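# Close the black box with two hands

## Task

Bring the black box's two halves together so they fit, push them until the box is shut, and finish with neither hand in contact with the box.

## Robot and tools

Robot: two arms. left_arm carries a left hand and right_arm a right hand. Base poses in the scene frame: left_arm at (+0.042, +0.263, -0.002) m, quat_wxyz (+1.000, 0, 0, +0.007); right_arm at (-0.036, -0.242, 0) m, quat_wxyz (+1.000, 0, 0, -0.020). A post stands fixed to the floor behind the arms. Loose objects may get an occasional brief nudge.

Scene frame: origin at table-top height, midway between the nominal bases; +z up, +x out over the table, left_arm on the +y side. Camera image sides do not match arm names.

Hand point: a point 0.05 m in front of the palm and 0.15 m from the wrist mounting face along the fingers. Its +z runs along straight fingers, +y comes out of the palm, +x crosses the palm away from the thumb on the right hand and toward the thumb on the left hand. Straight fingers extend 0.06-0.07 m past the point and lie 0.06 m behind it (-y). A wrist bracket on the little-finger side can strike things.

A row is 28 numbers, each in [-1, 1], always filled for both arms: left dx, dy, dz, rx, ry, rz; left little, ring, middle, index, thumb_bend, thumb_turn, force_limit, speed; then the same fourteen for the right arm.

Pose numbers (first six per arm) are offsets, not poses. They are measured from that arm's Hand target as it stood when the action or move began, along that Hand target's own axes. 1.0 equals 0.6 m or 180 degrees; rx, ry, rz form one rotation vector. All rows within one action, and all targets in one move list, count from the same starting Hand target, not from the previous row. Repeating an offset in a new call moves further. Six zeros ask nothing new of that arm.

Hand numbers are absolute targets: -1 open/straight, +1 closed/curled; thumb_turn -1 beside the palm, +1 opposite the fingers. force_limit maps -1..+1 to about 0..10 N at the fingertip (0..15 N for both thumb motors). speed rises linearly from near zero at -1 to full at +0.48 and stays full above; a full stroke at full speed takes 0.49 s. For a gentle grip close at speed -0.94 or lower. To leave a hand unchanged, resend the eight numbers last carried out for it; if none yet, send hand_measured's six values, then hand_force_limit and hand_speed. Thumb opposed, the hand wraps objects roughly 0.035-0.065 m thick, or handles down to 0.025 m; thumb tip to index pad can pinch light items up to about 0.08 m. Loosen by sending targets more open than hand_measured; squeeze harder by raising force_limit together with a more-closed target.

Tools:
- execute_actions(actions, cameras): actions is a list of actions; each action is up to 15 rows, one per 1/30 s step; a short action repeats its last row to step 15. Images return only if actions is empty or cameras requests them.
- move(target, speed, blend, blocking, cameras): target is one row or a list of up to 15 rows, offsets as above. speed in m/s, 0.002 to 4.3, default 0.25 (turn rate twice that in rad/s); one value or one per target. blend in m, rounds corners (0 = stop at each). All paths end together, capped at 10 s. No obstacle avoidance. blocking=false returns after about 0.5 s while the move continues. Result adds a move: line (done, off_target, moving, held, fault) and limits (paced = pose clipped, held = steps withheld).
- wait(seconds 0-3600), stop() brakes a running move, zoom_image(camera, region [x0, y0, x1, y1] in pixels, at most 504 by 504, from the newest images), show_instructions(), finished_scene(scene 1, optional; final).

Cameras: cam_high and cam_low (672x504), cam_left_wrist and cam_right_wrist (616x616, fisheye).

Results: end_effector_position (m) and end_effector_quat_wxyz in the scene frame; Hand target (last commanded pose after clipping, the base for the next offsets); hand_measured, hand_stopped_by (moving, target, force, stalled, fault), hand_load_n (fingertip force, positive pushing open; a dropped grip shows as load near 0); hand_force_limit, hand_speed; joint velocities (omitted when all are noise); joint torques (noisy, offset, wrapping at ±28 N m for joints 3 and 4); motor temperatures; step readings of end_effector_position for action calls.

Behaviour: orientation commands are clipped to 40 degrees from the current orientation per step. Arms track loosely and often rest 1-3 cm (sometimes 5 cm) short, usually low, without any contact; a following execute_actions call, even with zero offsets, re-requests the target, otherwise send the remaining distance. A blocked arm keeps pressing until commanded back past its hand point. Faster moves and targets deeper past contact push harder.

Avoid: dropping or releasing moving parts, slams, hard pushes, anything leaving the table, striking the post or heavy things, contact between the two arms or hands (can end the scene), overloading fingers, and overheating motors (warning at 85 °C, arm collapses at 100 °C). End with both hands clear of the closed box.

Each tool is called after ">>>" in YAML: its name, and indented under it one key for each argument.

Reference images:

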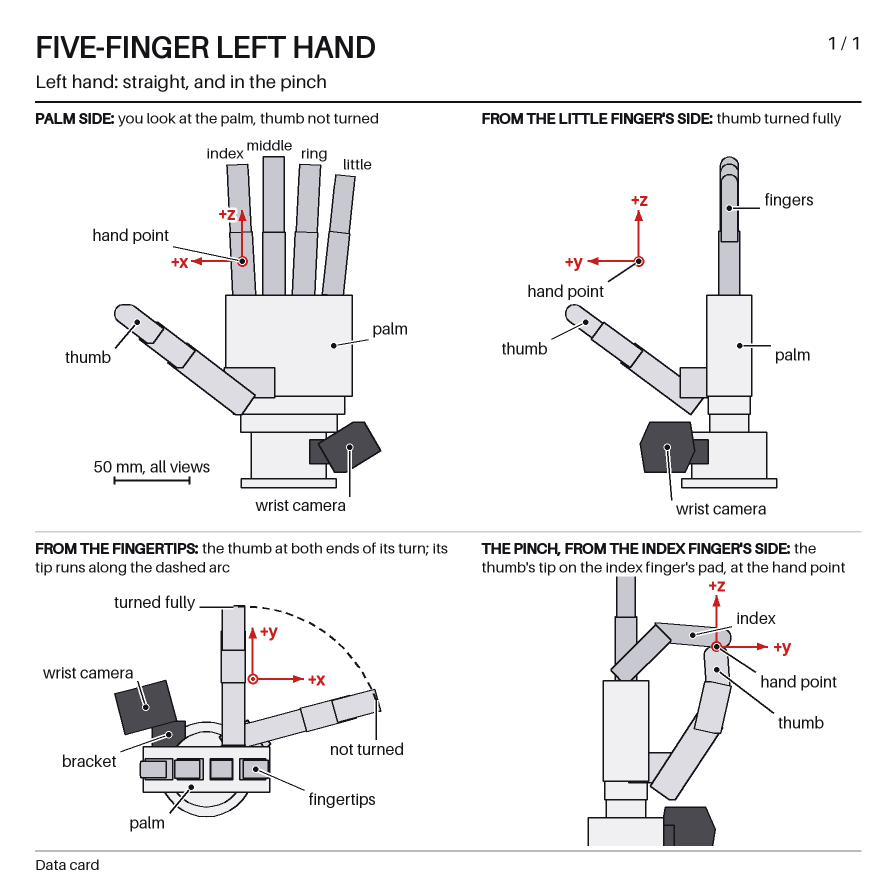

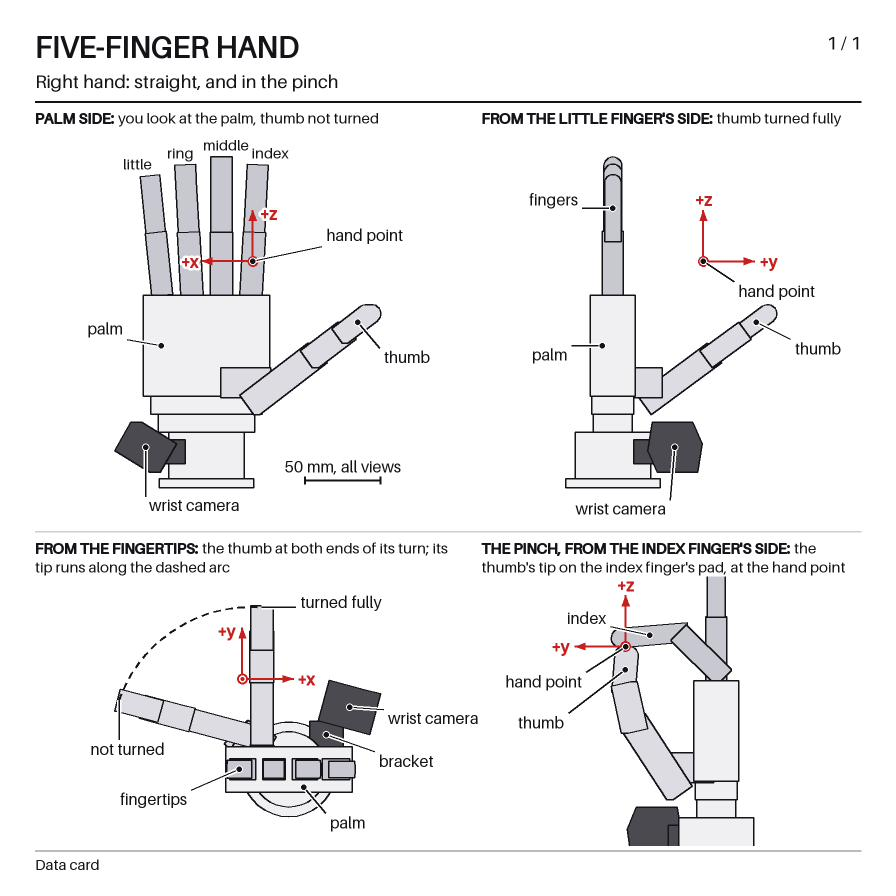

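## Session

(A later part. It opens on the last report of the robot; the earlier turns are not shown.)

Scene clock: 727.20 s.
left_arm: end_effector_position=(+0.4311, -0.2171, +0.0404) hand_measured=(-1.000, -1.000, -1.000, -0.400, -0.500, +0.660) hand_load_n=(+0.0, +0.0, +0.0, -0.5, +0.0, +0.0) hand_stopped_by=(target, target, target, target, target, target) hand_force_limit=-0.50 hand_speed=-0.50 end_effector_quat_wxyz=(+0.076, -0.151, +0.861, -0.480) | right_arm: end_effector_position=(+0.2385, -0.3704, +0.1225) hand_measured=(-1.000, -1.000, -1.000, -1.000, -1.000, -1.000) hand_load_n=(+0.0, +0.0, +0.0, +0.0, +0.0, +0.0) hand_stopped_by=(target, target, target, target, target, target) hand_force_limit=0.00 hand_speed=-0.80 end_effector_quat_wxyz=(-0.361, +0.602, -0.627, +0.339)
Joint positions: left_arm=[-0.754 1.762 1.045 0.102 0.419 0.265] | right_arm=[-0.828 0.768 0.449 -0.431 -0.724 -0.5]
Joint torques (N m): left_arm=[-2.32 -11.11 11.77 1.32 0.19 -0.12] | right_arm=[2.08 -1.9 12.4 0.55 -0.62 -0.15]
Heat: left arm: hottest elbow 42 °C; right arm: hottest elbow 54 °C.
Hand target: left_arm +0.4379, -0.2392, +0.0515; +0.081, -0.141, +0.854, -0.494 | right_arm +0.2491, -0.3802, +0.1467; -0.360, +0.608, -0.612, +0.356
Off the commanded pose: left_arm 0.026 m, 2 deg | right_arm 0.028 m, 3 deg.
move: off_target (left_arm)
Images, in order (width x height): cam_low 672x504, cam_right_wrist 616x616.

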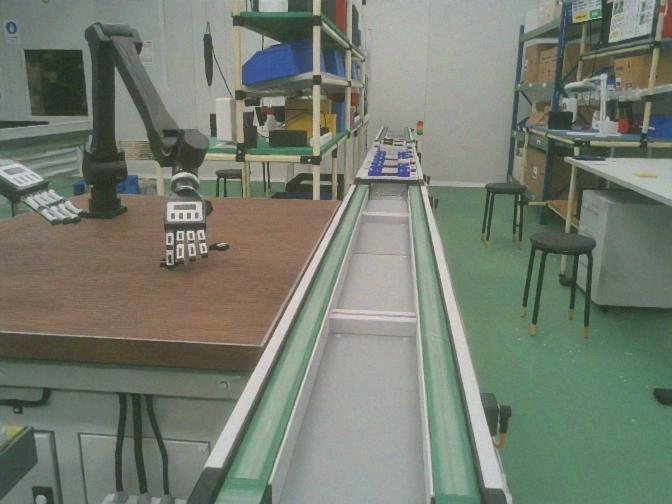

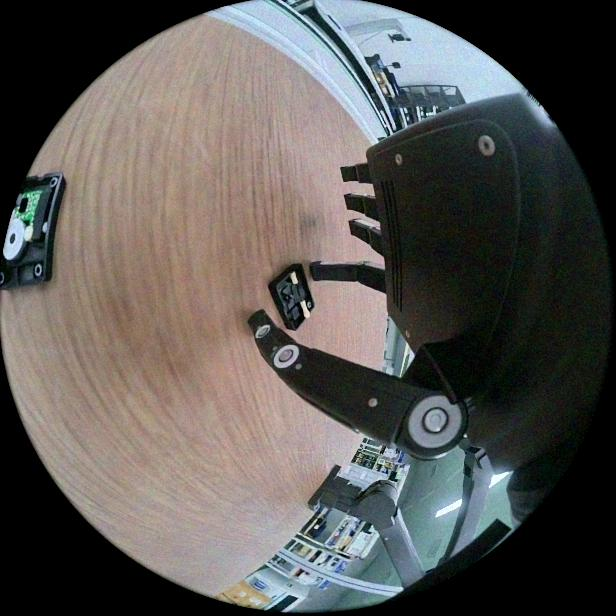

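>>> move:
  target:
    - [0.0153,-0.058,-0.1127,0,0,0,-1,-1,-1,-0.4,-0.5,0.66,-0.5,-0.5,0,0,0,0,0,0,-1,-1,-1,-1,-1,-1,0,-0.8]
    - [0.0212,-0.0058,-0.0033,0,0,0,-1,-1,-1,-0.4,-0.5,0.66,-0.5,-0.5,0,0,0,0,0,0,-1,-1,-1,-1,-1,-1,0,-0.8]
  cameras: ["cam_right_wrist","cam_low"]
  speed: 0.1

>>> zoom_image:
  camera: "cam_right_wrist"
  region: [220, 220, 340, 340]

>>> zoom_image:
  camera: "cam_low"
  region: [140, 230, 200, 290]

Scene clock: 739.27 s.
left_arm: end_effector_position=(+0.4213, -0.2262, +0.0418) hand_measured=(-1.000, -1.000, -1.000, -0.400, -0.500, +0.660) hand_load_n=(+0.0, +0.0, +0.0, +0.5, +0.0, +0.0) hand_stopped_by=(target, target, target, target, target, target) hand_force_limit=-0.50 hand_speed=-0.50 end_effector_quat_wxyz=(+0.076, -0.149, +0.862, -0.479) | right_arm: end_effector_position=(+0.2385, -0.3704, +0.1225) hand_measured=(-1.000, -1.000, -1.000, -1.000, -1.000, -1.000) hand_load_n=(+0.0, +0.0, +0.0, +0.0, +0.0, +0.0) hand_stopped_by=(target, target, target, target, target, target) hand_force_limit=0.00 hand_speed=-0.80 end_effector_quat_wxyz=(-0.361, +0.602, -0.627, +0.339)
Joint positions: left_arm=[-0.78 1.759 1.045 0.101 0.399 0.252] | right_arm=[-0.828 0.768 0.449 -0.431 -0.724 -0.5]
Joint torques (N m): left_arm=[-2.67 -11.69 10.59 1.42 0.24 -0.14] | right_arm=[2.08 -1.9 12.41 0.51 -0.61 -0.14]
Heat: left arm: hottest elbow 41 °C; right arm: hottest elbow 54 °C.
Hand target: left_arm +0.4258, -0.2434, +0.0555; +0.081, -0.141, +0.854, -0.494 | right_arm +0.2491, -0.3802, +0.1467; -0.360, +0.608, -0.612, +0.356
Off the commanded pose: left_arm 0.022 m, 2 deg | right_arm 0.028 m, 3 deg.
move: off_target (left_arm)
Images, in order (width x height): cam_low 672x504, cam_right_wrist 616x616.

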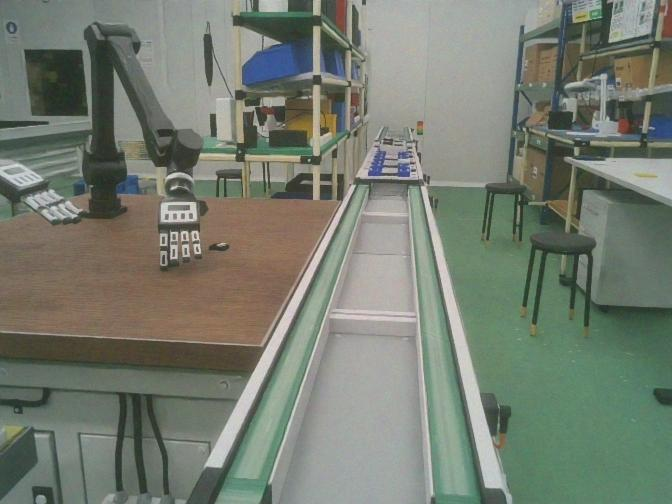

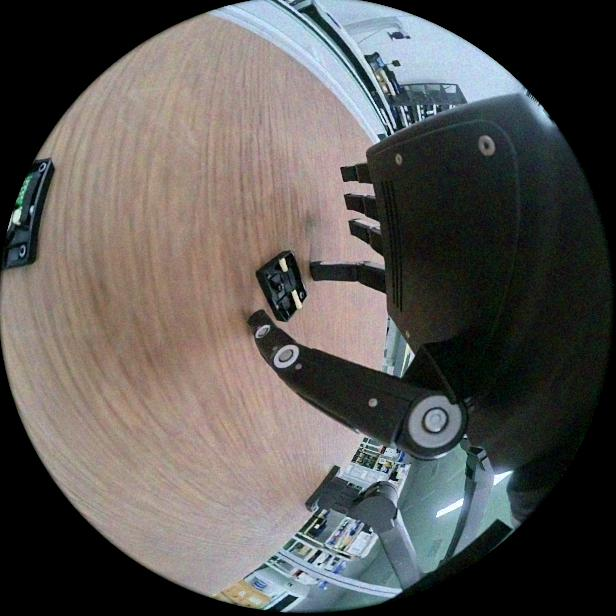

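Scaled by 4.200 from the camera's image (finer frame: 880x880).

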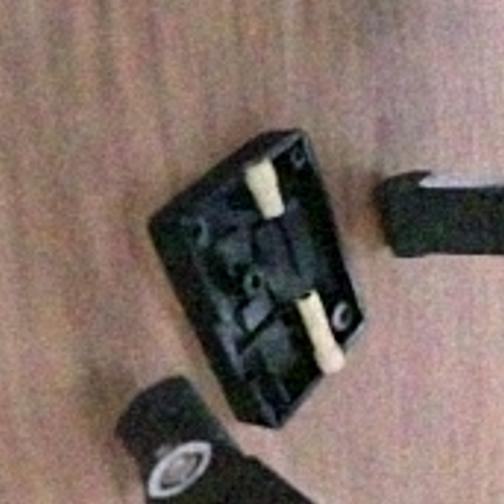

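Scaled by 8.400 from the camera's image (finer frame: 960x720).

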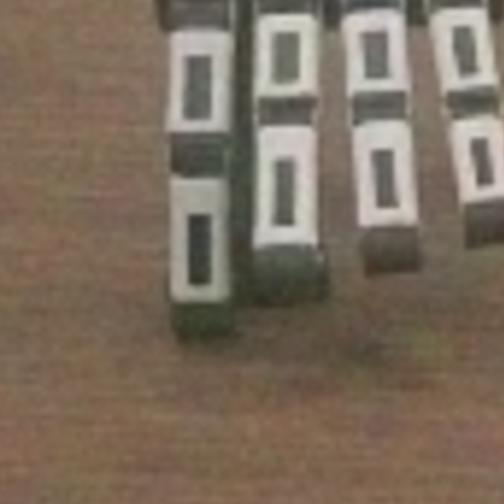

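>>> move:
  target:
    - [-0.0055,-0.058,-0.1127,0,0,0,-1,-1,-1,-0.4,-0.5,0.66,-0.5,-0.5,0,0,0,0,0,0,-1,-1,-1,-1,-1,-1,0,-0.8]
    - [0,-0.0058,-0.0033,0,0,0,-1,-1,-1,-0.4,-0.5,0.66,-0.5,-0.5,0,0,0,0,0,0,-1,-1,-1,-1,-1,-1,0,-0.8]
  cameras: ["cam_right_wrist","cam_low"]
  speed: 0.1

>>> zoom_image:
  camera: "cam_right_wrist"
  region: [220, 220, 340, 340]

>>> zoom_image:
  camera: "cam_low"
  region: [140, 230, 200, 290]

Scene clock: 758.63 s.
left_arm: end_effector_position=(+0.4200, -0.2249, +0.0433) hand_measured=(-1.000, -1.000, -1.000, -0.400, -0.500, +0.660) hand_load_n=(+0.0, +0.0, +0.0, +0.0, +0.0, +0.0) hand_stopped_by=(target, target, target, target, target, target) hand_force_limit=-0.50 hand_speed=-0.50 end_effector_quat_wxyz=(+0.074, -0.150, +0.863, -0.477) | right_arm: end_effector_position=(+0.2385, -0.3704, +0.1225) hand_measured=(-1.000, -1.000, -1.000, -1.000, -1.000, -1.000) hand_load_n=(+0.0, -0.5, +0.0, +0.0, +0.0, +0.0) hand_stopped_by=(target, target, target, target, target, target) hand_force_limit=0.00 hand_speed=-0.80 end_effector_quat_wxyz=(-0.361, +0.602, -0.627, +0.339)
Joint positions: left_arm=[-0.78 1.753 1.045 0.089 0.4 0.253] | right_arm=[-0.828 0.768 0.449 -0.431 -0.724 -0.5]
Joint torques (N m): left_arm=[-2.08 -12.75 10.76 1.35 0.19 -0.13] | right_arm=[2.14 -1.85 12.38 0.57 -0.62 -0.14]
Motor temperatures (°C): left_arm=[28 33 40 31 33 26] | right_arm=[31 37 55 28 35 30]
Heat: left arm: hottest elbow 40 °C; right arm: hottest elbow 55 °C.
Hand target: left_arm +0.4258, -0.2434, +0.0596; +0.081, -0.141, +0.854, -0.494 | right_arm +0.2491, -0.3802, +0.1467; -0.360, +0.608, -0.612, +0.356
Off the commanded pose: left_arm 0.025 m, 3 deg | right_arm 0.028 m, 3 deg.
move: off_target (left_arm)
Images, in order (width x height): cam_low 672x504, cam_right_wrist 616x616.

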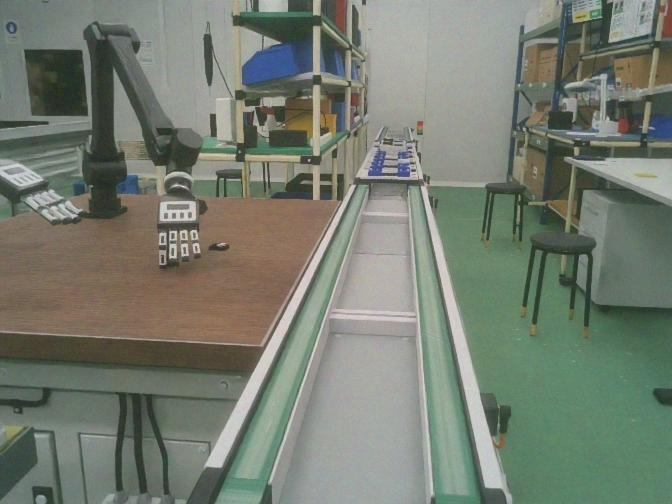

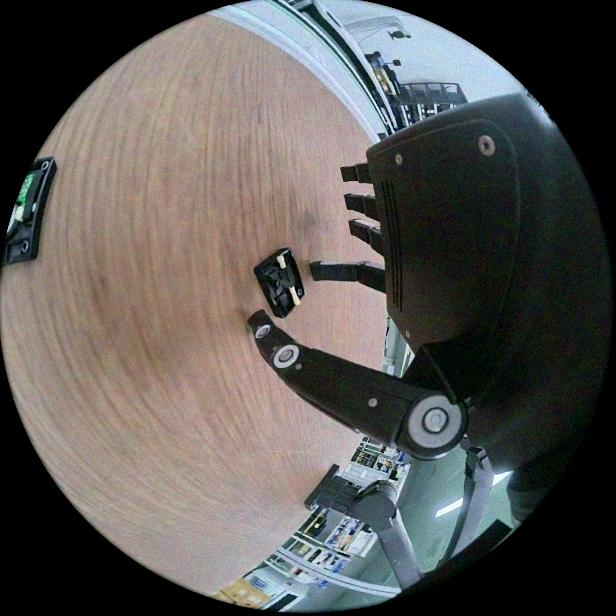

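Scaled by 4.200 from the camera's image (finer frame: 880x880).

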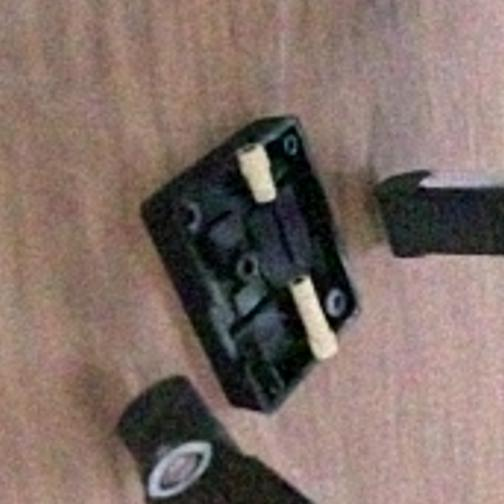

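Scaled by 8.400 from the camera's image (finer frame: 960x720).

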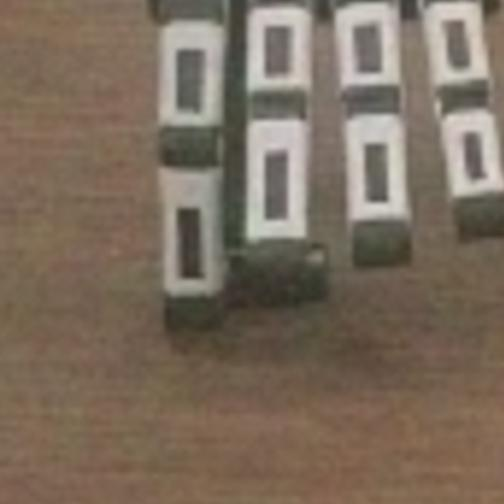

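>>> execute_actions:
  actions:
    - [[0,0,0,0,0,0,-1,-1,-1,-0.15,-0.5,0.66,-0.7,-0.9,0,0,0,0,0,0,-1,-1,-1,-1,-1,-1,0,-0.8]]
  cameras: ["cam_right_wrist", "cam_low"]

>>> zoom_image:
  camera: "cam_right_wrist"
  region: [220, 220, 340, 340]

>>> zoom_image:
  camera: "cam_low"
  region: [140, 230, 200, 290]

Scene clock: 764.90 s.
left_arm: end_effector_position=(+0.4199, -0.2249, +0.0433) hand_measured=(-1.000, -1.000, -1.000, -0.150, -0.500, +0.660) hand_load_n=(-0.5, +0.0, +0.0, +0.0, +0.5, +0.0) hand_stopped_by=(target, target, target, target, target, target) hand_force_limit=-0.70 hand_speed=-0.90 end_effector_quat_wxyz=(+0.074, -0.150, +0.863, -0.477) | right_arm: end_effector_position=(+0.2385, -0.3704, +0.1225) hand_measured=(-1.000, -1.000, -1.000, -1.000, -1.000, -1.000) hand_load_n=(+0.0, +0.0, +0.0, +0.0, +0.0, +0.0) hand_stopped_by=(target, target, target, target, target, target) hand_force_limit=0.00 hand_speed=-0.80 end_effector_quat_wxyz=(-0.361, +0.602, -0.627, +0.339)
Joint positions: left_arm=[-0.78 1.753 1.045 0.089 0.4 0.253] | right_arm=[-0.828 0.768 0.449 -0.431 -0.724 -0.5]
Joint torques (N m): left_arm=[-1.96 -12.04 10.84 1.73 0.23 -0.11] | right_arm=[1.96 -1.96 12.4 0.55 -0.63 -0.13]
Motor temperatures (°C): left_arm=[28 33 40 31 33 26] | right_arm=[31 37 55 28 35 30]
Heat: left arm: hottest elbow 40 °C; right arm: hottest elbow 55 °C.
Hand target: left_arm +0.4258, -0.2434, +0.0595; +0.081, -0.141, +0.854, -0.494 | right_arm +0.2491, -0.3802, +0.1467; -0.360, +0.608, -0.612, +0.356
Off the commanded pose: left_arm 0.025 m, 3 deg | right_arm 0.028 m, 3 deg.
Step readings (end_effector_position of left_arm | right_arm):
0: (+0.4199, -0.2249, +0.0433) | (+0.2385, -0.3704, +0.1225)
1: (+0.4199, -0.2249, +0.0433) | (+0.2385, -0.3704, +0.1225)
2: (+0.4199, -0.2249, +0.0433) | (+0.2385, -0.3704, +0.1225)
4: (+0.4199, -0.2249, +0.0433) | (+0.2385, -0.3704, +0.1225)
8: (+0.4199, -0.2249, +0.0433) | (+0.2385, -0.3704, +0.1225)
15: (+0.4199, -0.2249, +0.0433) | (+0.2385, -0.3704, +0.1225)
Images, in order (width x height): cam_low 672x504, cam_right_wrist 616x616.

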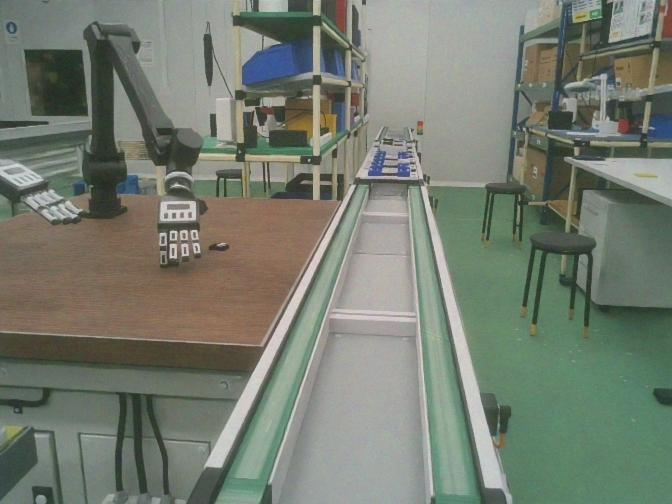

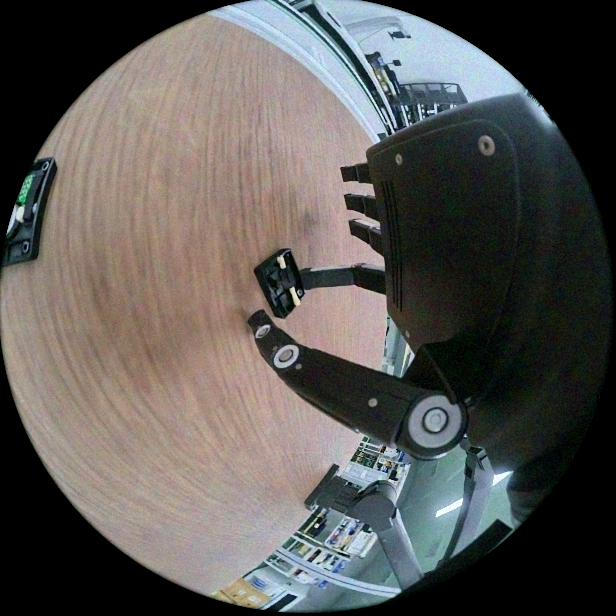

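Scaled by 4.200 from the camera's image (finer frame: 880x880).

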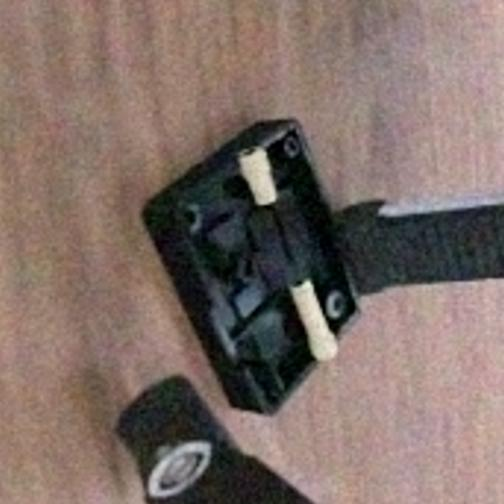

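Scaled by 8.400 from the camera's image (finer frame: 960x720).

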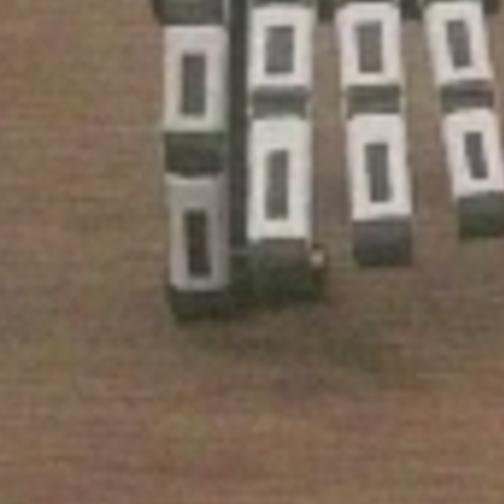

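>>> execute_actions:
  actions:
    - [[0,0,0,0,0,0,-1,-1,-1,0.25,-0.5,0.66,-0.6,-0.92,0,0,0,0,0,0,-1,-1,-1,-1,-1,-1,0,-0.8]]
  cameras: ["cam_right_wrist", "cam_low"]

>>> zoom_image:
  camera: "cam_right_wrist"
  region: [220, 220, 340, 340]

>>> zoom_image:
  camera: "cam_low"
  region: [140, 230, 200, 290]

Scene clock: 770.47 s.
left_arm: end_effector_position=(+0.4201, -0.2252, +0.0436) hand_measured=(-1.000, -1.000, -1.000, +0.044, -0.500, +0.660) hand_load_n=(+0.0, +0.0, +0.0, +2.0, +2.5, +0.0) hand_stopped_by=(target, target, target, force, target, target) hand_force_limit=-0.60 hand_speed=-0.92 end_effector_quat_wxyz=(+0.074, -0.150, +0.863, -0.477) | right_arm: end_effector_position=(+0.2385, -0.3704, +0.1225) hand_measured=(-1.000, -1.000, -1.000, -1.000, -1.000, -1.000) hand_load_n=(+0.0, +0.0, +0.0, +0.0, +0.0, +0.0) hand_stopped_by=(target, target, target, target, target, target) hand_force_limit=0.00 hand_speed=-0.80 end_effector_quat_wxyz=(-0.361, +0.602, -0.627, +0.339)
Joint positions: left_arm=[-0.78 1.753 1.045 0.091 0.4 0.251] | right_arm=[-0.828 0.768 0.449 -0.431 -0.724 -0.5]
Joint torques (N m): left_arm=[-1.9 -12.04 10.74 1.47 0.2 -0.11] | right_arm=[2.2 -1.85 12.36 0.58 -0.64 -0.12]
Motor temperatures (°C): left_arm=[28 33 40 31 33 26] | right_arm=[31 37 55 28 35 30]
Heat: left arm: hottest elbow 40 °C; right arm: hottest elbow 55 °C.
Hand target: left_arm +0.4259, -0.2434, +0.0596; +0.081, -0.141, +0.854, -0.494 | right_arm +0.2491, -0.3802, +0.1467; -0.360, +0.608, -0.612, +0.356
Off the commanded pose: left_arm 0.025 m, 2 deg | right_arm 0.028 m, 3 deg.
Step readings (end_effector_position of left_arm | right_arm):
0: (+0.4199, -0.2249, +0.0433) | (+0.2385, -0.3704, +0.1225)
1: (+0.4199, -0.2249, +0.0433) | (+0.2385, -0.3704, +0.1225)
2: (+0.4199, -0.2249, +0.0433) | (+0.2385, -0.3704, +0.1225)
4: (+0.4199, -0.2249, +0.0433) | (+0.2385, -0.3704, +0.1225)
8: (+0.4199, -0.2249, +0.0433) | (+0.2385, -0.3704, +0.1225)
15: (+0.4199, -0.2249, +0.0433) | (+0.2385, -0.3704, +0.1225)
Images, in order (width x height): cam_low 672x504, cam_right_wrist 616x616.

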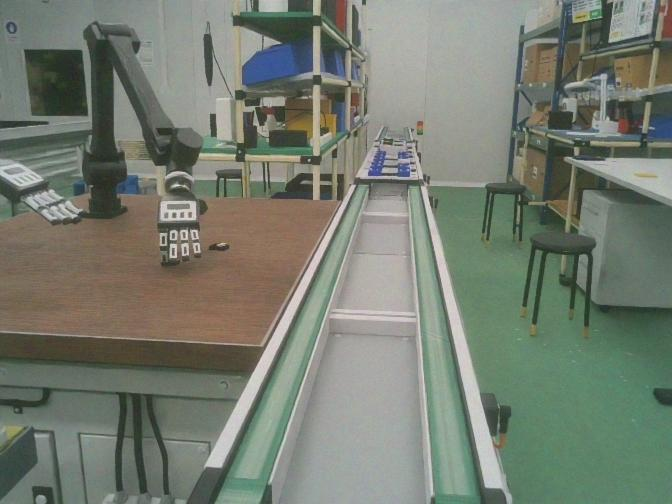

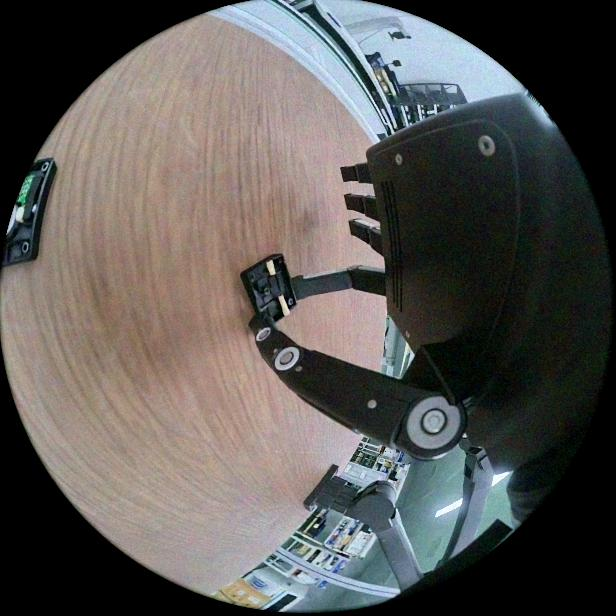

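Scaled by 4.200 from the camera's image (finer frame: 880x880).

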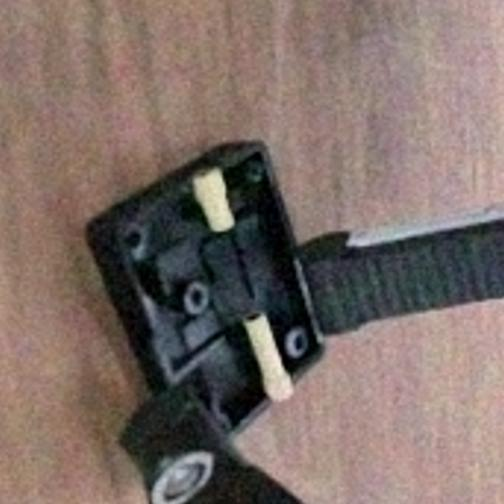

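Scaled by 8.400 from the camera's image (finer frame: 960x720).

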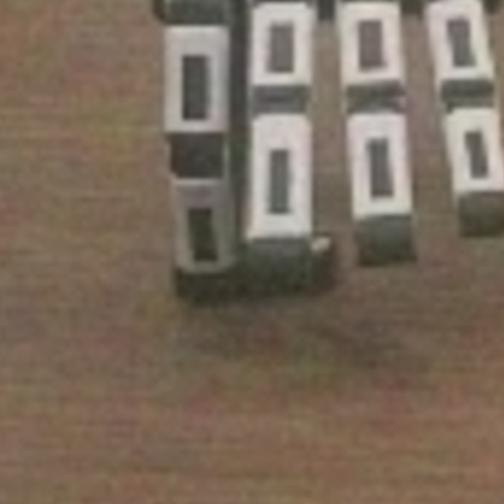

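>>> move:
  target: [0,-0.0577,-0.0333,0,0,0,-1,-1,-1,0.25,-0.5,0.66,-0.6,-0.92,0,0,0,0,0,0,-1,-1,-1,-1,-1,-1,0,-0.8]
  cameras: ["cam_right_wrist","cam_low"]
  speed: 0.05

>>> zoom_image:
  camera: "cam_right_wrist"
  region: [220, 220, 340, 340]

>>> zoom_image:
  camera: "cam_low"
  region: [140, 210, 220, 290]

Scene clock: 778.93 s.
left_arm: end_effector_position=(+0.4174, -0.2226, +0.0683) hand_measured=(-1.000, -1.000, -1.000, +0.044, -0.500, +0.660) hand_load_n=(+0.0, +0.0, +0.0, +0.0, +0.0, +0.0) hand_stopped_by=(target, target, target, force, target, target) hand_force_limit=-0.60 hand_speed=-0.92 end_effector_quat_wxyz=(+0.071, -0.152, +0.865, -0.473) | right_arm: end_effector_position=(+0.2385, -0.3704, +0.1225) hand_measured=(-1.000, -1.000, -1.000, -1.000, -1.000, -1.000) hand_load_n=(+0.0, +0.0, +0.0, +0.0, +0.0, +0.0) hand_stopped_by=(target, target, target, target, target, target) hand_force_limit=0.00 hand_speed=-0.80 end_effector_quat_wxyz=(-0.361, +0.602, -0.627, +0.339)
Joint positions: left_arm=[-0.78 1.704 1.066 0.008 0.4 0.251] | right_arm=[-0.828 0.768 0.449 -0.431 -0.724 -0.5]
Joint torques (N m): left_arm=[-2.32 -13.04 12.45 0.5 0.25 -0.11] | right_arm=[2.08 -2.08 12.36 0.61 -0.63 -0.14]
Motor temperatures (°C): left_arm=[28 34 40 31 32 26] | right_arm=[31 37 55 28 35 30]
Heat: left arm: hottest elbow 40 °C; right arm: hottest elbow 55 °C.
Hand target: left_arm +0.4258, -0.2433, +0.0996; +0.081, -0.141, +0.854, -0.494 | right_arm +0.2491, -0.3802, +0.1467; -0.360, +0.608, -0.612, +0.356
Off the commanded pose: left_arm 0.038 m, 3 deg | right_arm 0.028 m, 3 deg.
move: off_target (left_arm)
Images, in order (width x height): cam_low 672x504, cam_right_wrist 616x616.

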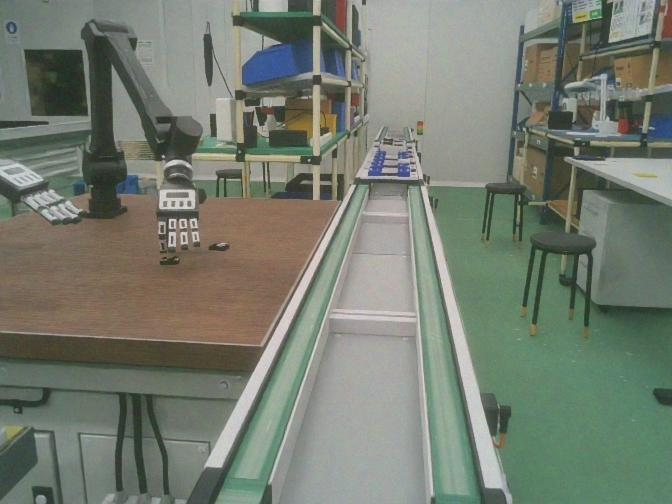

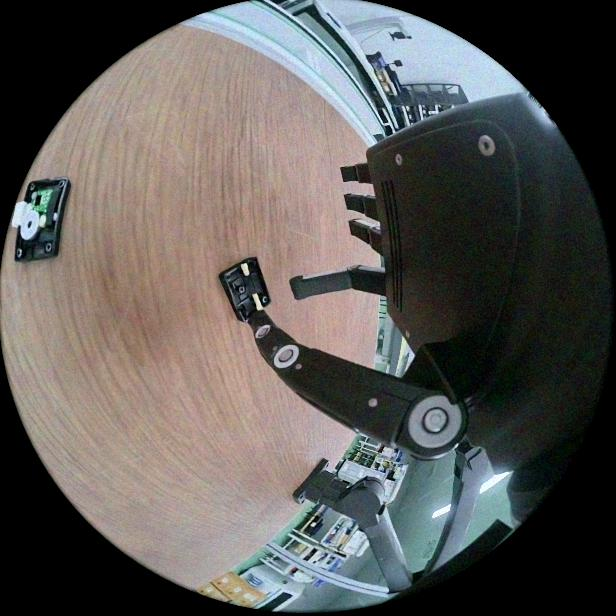

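Scaled by 4.200 from the camera's image (finer frame: 880x880).

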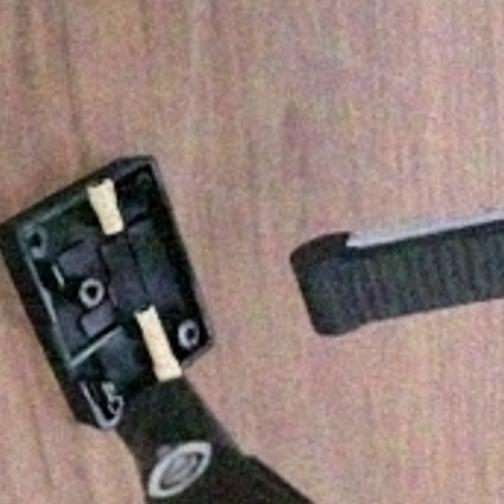

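Scaled by 6.300 from the camera's image (finer frame: 960x720).

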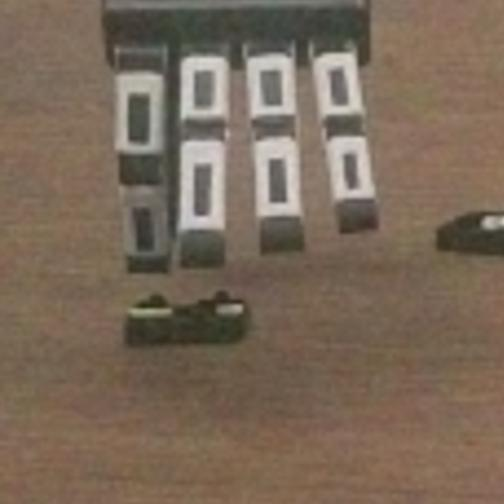

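>>> move:
  target:
    - [-0.0055,0.0105,-0.0788,0,0,0,-1,-1,-1,-0.4,-0.5,0.66,-0.5,-0.5,0,0,0,0,0,0,-1,-1,-1,-1,-1,-1,0,-0.8]
    - [0,0.0628,0.0305,0,0,0,-1,-1,-1,-0.4,-0.5,0.66,-0.5,-0.5,0,0,0,0,0,0,-1,-1,-1,-1,-1,-1,0,-0.8]
  cameras: ["cam_right_wrist","cam_low"]
  speed: 0.1

>>> zoom_image:
  camera: "cam_right_wrist"
  region: [220, 220, 340, 340]

>>> zoom_image:
  camera: "cam_low"
  region: [140, 230, 200, 290]

Scene clock: 793.87 s.
left_arm: end_effector_position=(+0.4203, -0.2237, +0.0435) hand_measured=(-1.000, -1.000, -1.000, -0.400, -0.500, +0.660) hand_load_n=(+0.0, +0.0, +0.0, +0.0, +0.0, +0.0) hand_stopped_by=(target, target, target, target, target, target) hand_force_limit=-0.50 hand_speed=-0.50 end_effector_quat_wxyz=(+0.075, -0.149, +0.862, -0.478) | right_arm: end_effector_position=(+0.2385, -0.3704, +0.1225) hand_measured=(-1.000, -1.000, -1.000, -1.000, -1.000, -1.000) hand_load_n=(+0.0, +0.0, +0.0, +0.0, +0.0, +0.0) hand_stopped_by=(target, target, target, target, target, target) hand_force_limit=0.00 hand_speed=-0.80 end_effector_quat_wxyz=(-0.361, +0.602, -0.627, +0.339)
Joint positions: left_arm=[-0.777 1.751 1.04 0.096 0.403 0.255] | right_arm=[-0.828 0.768 0.449 -0.431 -0.724 -0.5]
Joint torques (N m): left_arm=[-2.2 -12.4 10.28 1.31 0.24 -0.17] | right_arm=[2.02 -1.73 12.45 0.57 -0.61 -0.17]
Motor temperatures (°C): left_arm=[28 34 41 31 32 26] | right_arm=[31 37 55 28 35 30]
Heat: left arm: hottest elbow 41 °C; right arm: hottest elbow 55 °C.
Hand target: left_arm +0.4248, -0.2406, +0.0578; +0.081, -0.141, +0.854, -0.494 | right_arm +0.2491, -0.3802, +0.1467; -0.360, +0.608, -0.612, +0.356
Off the commanded pose: left_arm 0.023 m, 2 deg | right_arm 0.028 m, 3 deg.
move: off_target (left_arm)
Images, in order (width x height): cam_low 672x504, cam_right_wrist 616x616.

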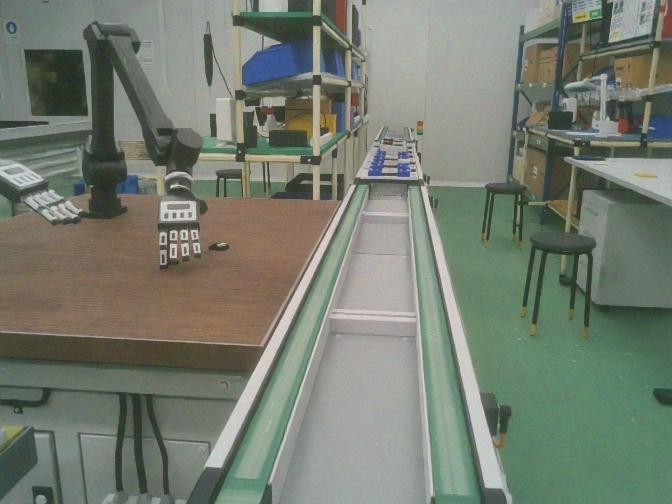

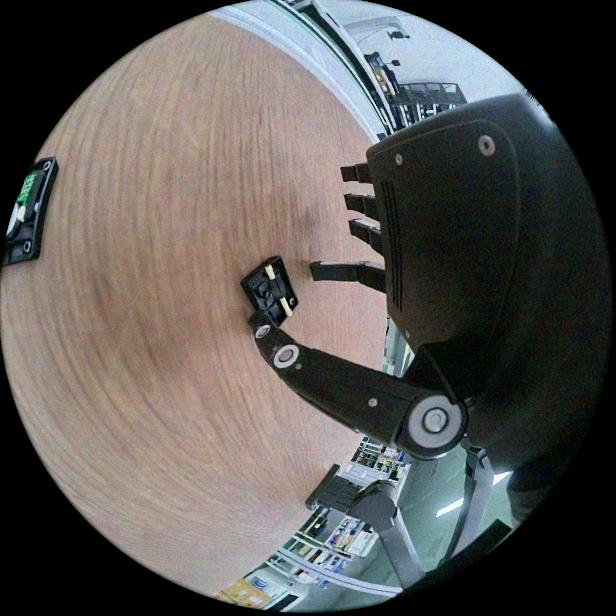

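Scaled by 4.200 from the camera's image (finer frame: 880x880).

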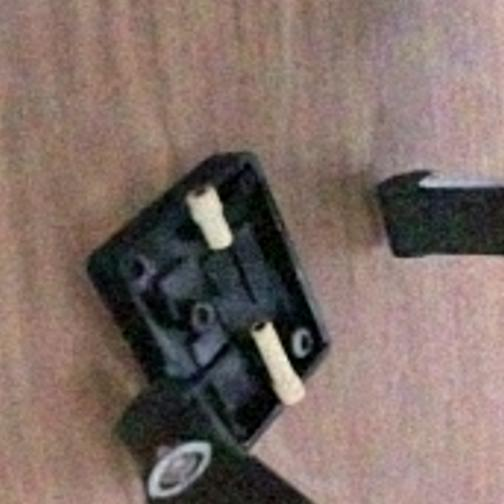

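Scaled by 8.400 from the camera's image (finer frame: 960x720).

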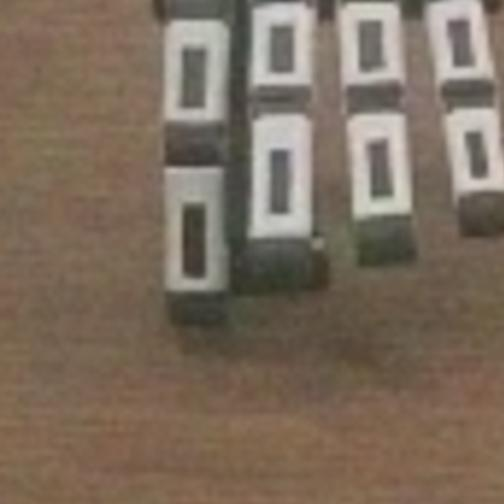

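>>> move:
  target:
    - [-0.0067,-0.0472,-0.11,0,0,0,-1,-1,-1,-0.4,-0.5,0.66,-0.5,-0.5,0,0,0,0,0,0,-1,-1,-1,-1,-1,-1,0,-0.8]
    - [-0.001,0.0052,-0.0005,0,0,0,-1,-1,-1,-0.4,-0.5,0.66,-0.5,-0.5,0,0,0,0,0,0,-1,-1,-1,-1,-1,-1,0,-0.8]
  cameras: ["cam_right_wrist","cam_low"]
  speed: 0.1

>>> zoom_image:
  camera: "cam_right_wrist"
  region: [220, 220, 340, 340]

>>> zoom_image:
  camera: "cam_low"
  region: [140, 230, 200, 290]

Scene clock: 802.00 s.
left_arm: end_effector_position=(+0.4213, -0.2212, +0.0418) hand_measured=(-1.000, -1.000, -1.000, -0.400, -0.500, +0.660) hand_load_n=(+0.0, +0.0, +0.0, +0.0, +0.0, +0.0) hand_stopped_by=(target, target, target, target, target, target) hand_force_limit=-0.50 hand_speed=-0.50 end_effector_quat_wxyz=(+0.076, -0.150, +0.861, -0.479) | right_arm: end_effector_position=(+0.2385, -0.3704, +0.1225) hand_measured=(-1.000, -1.000, -1.000, -1.000, -1.000, -1.000) hand_load_n=(+0.0, +0.0, +0.0, +0.0, +0.0, +0.0) hand_stopped_by=(target, target, target, target, target, target) hand_force_limit=0.00 hand_speed=-0.80 end_effector_quat_wxyz=(-0.361, +0.602, -0.627, +0.339)
Joint positions: left_arm=[-0.773 1.751 1.034 0.104 0.404 0.255] | right_arm=[-0.828 0.768 0.449 -0.431 -0.724 -0.5]
Joint torques (N m): left_arm=[-2.84 -11.63 10.37 1.32 0.26 -0.15] | right_arm=[2.14 -1.85 12.37 0.64 -0.63 -0.14]
Motor temperatures (°C): left_arm=[28 34 41 31 32 26] | right_arm=[31 37 55 28 35 30]
Heat: left arm: hottest elbow 41 °C; right arm: hottest elbow 55 °C.
Hand target: left_arm +0.4250, -0.2387, +0.0552; +0.081, -0.141, +0.854, -0.494 | right_arm +0.2491, -0.3802, +0.1467; -0.360, +0.608, -0.612, +0.356
Off the commanded pose: left_arm 0.022 m, 2 deg | right_arm 0.028 m, 3 deg.
move: off_target (left_arm)
Images, in order (width x height): cam_low 672x504, cam_right_wrist 616x616.

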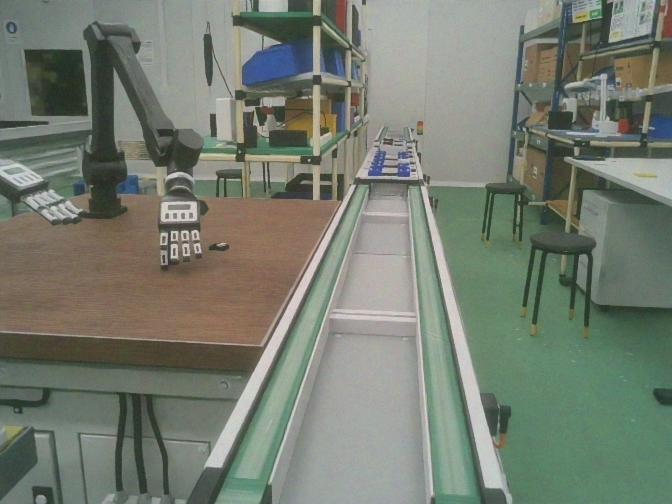

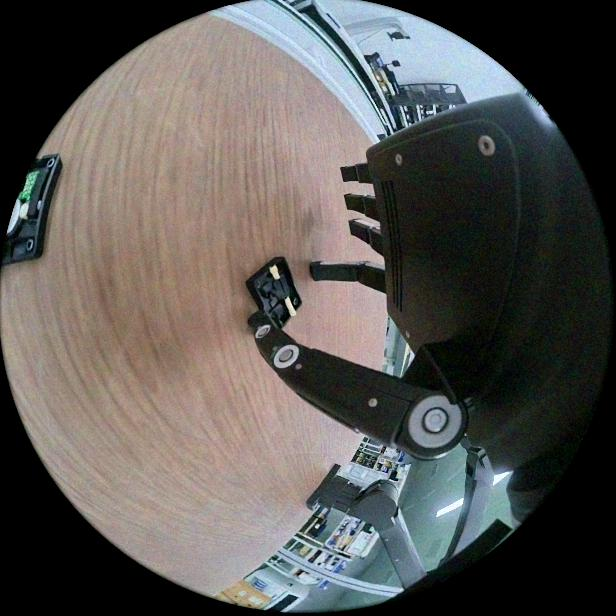

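Scaled by 4.200 from the camera's image (finer frame: 880x880).

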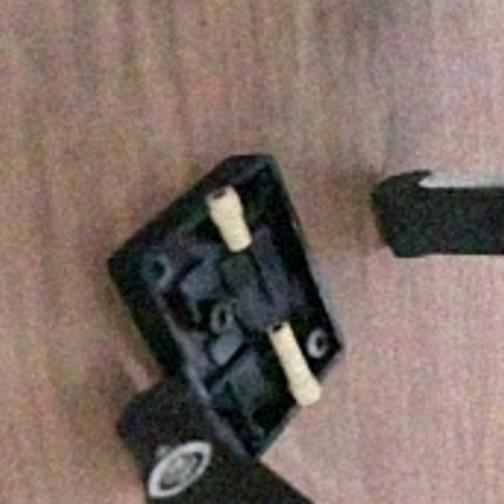

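Scaled by 8.400 from the camera's image (finer frame: 960x720).

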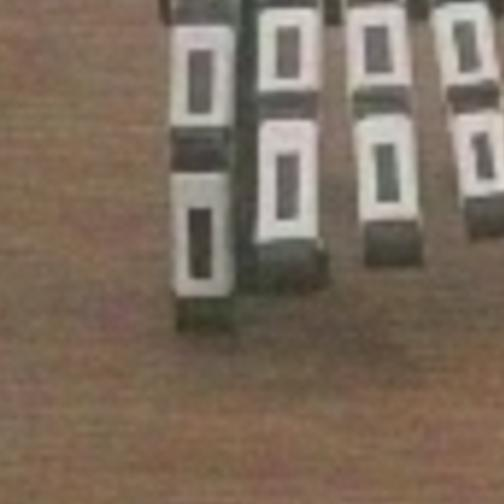

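>>> execute_actions:
  actions:
    - [[0,0,0,0,0,0,-1,-1,-1,0.4,-0.5,0.66,-0.3,-0.9,0,0,0,0,0,0,-1,-1,-1,-1,-1,-1,0,-0.8]]
  cameras: ["cam_right_wrist", "cam_low"]

>>> zoom_image:
  camera: "cam_right_wrist"
  region: [220, 220, 340, 340]

>>> zoom_image:
  camera: "cam_low"
  region: [140, 230, 200, 290]

Scene clock: 807.60 s.
left_arm: end_effector_position=(+0.4216, -0.2215, +0.0421) hand_measured=(-1.000, -1.000, -1.000, +0.044, -0.502, +0.660) hand_load_n=(+0.0, -0.5, +0.0, +4.0, +5.5, -0.5) hand_stopped_by=(target, target, target, force, target, target) hand_force_limit=-0.30 hand_speed=-0.90 end_effector_quat_wxyz=(+0.076, -0.150, +0.861, -0.480) | right_arm: end_effector_position=(+0.2385, -0.3704, +0.1225) hand_measured=(-1.000, -1.000, -1.000, -1.000, -1.000, -1.000) hand_load_n=(+0.0, +0.0, +0.0, +0.0, +0.0, +0.0) hand_stopped_by=(target, target, target, target, target, target) hand_force_limit=0.00 hand_speed=-0.80 end_effector_quat_wxyz=(-0.361, +0.602, -0.627, +0.339)
Joint positions: left_arm=[-0.773 1.751 1.034 0.106 0.404 0.255] | right_arm=[-0.828 0.768 0.449 -0.431 -0.724 -0.5]
Joint torques (N m): left_arm=[-2.08 -11.69 10.29 1.42 0.2 -0.08] | right_arm=[2.14 -1.85 12.4 0.54 -0.63 -0.16]
Motor temperatures (°C): left_arm=[28 34 41 31 32 26] | right_arm=[31 37 55 28 35 30]
Heat: left arm: hottest elbow 41 °C; right arm: hottest elbow 55 °C.
Hand target: left_arm +0.4250, -0.2387, +0.0552; +0.081, -0.141, +0.854, -0.494 | right_arm +0.2491, -0.3802, +0.1467; -0.360, +0.608, -0.612, +0.356
Off the commanded pose: left_arm 0.022 m, 2 deg | right_arm 0.028 m, 3 deg.
Step readings (end_effector_position of left_arm | right_arm):
0: (+0.4213, -0.2213, +0.0418) | (+0.2385, -0.3704, +0.1225)
1: (+0.4213, -0.2213, +0.0418) | (+0.2385, -0.3704, +0.1225)
2: (+0.4213, -0.2213, +0.0418) | (+0.2385, -0.3704, +0.1225)
4: (+0.4213, -0.2213, +0.0418) | (+0.2385, -0.3704, +0.1225)
8: (+0.4213, -0.2213, +0.0418) | (+0.2385, -0.3704, +0.1225)
15: (+0.4213, -0.2213, +0.0418) | (+0.2385, -0.3704, +0.1225)
Images, in order (width x height): cam_low 672x504, cam_right_wrist 616x616.

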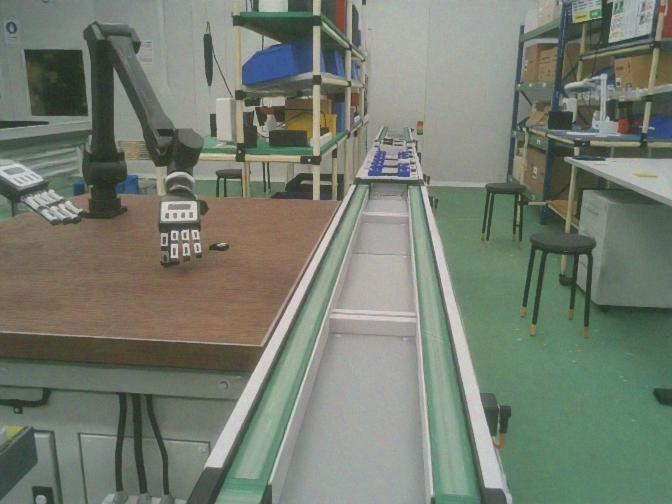

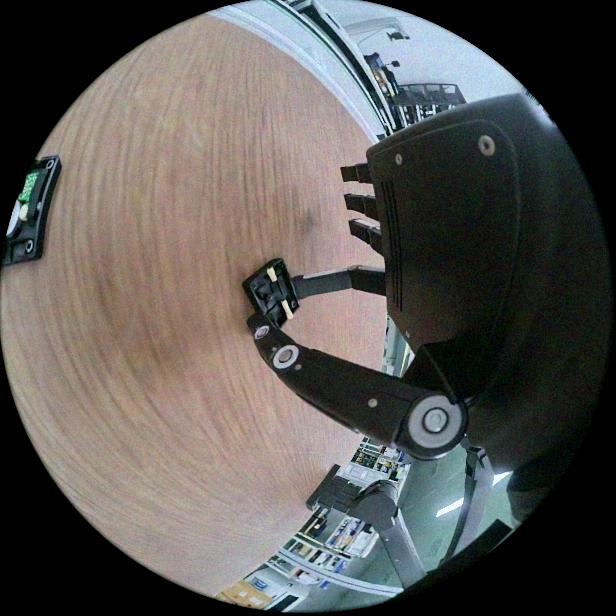

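Scaled by 4.200 from the camera's image (finer frame: 880x880).

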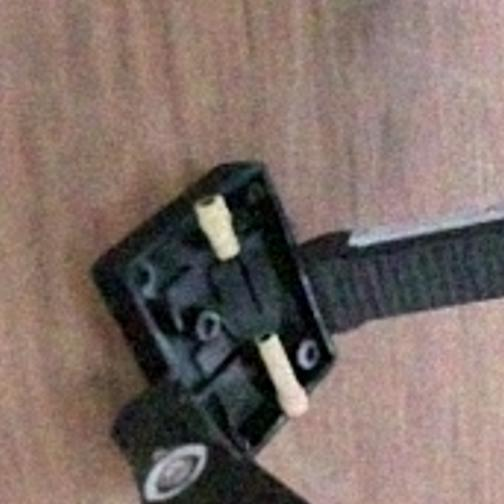

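Scaled by 8.400 from the camera's image (finer frame: 960x720).

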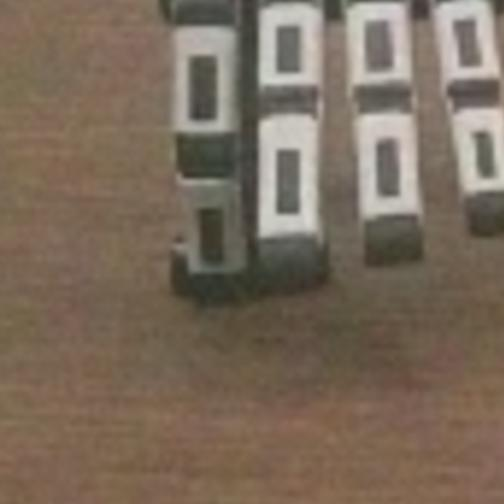

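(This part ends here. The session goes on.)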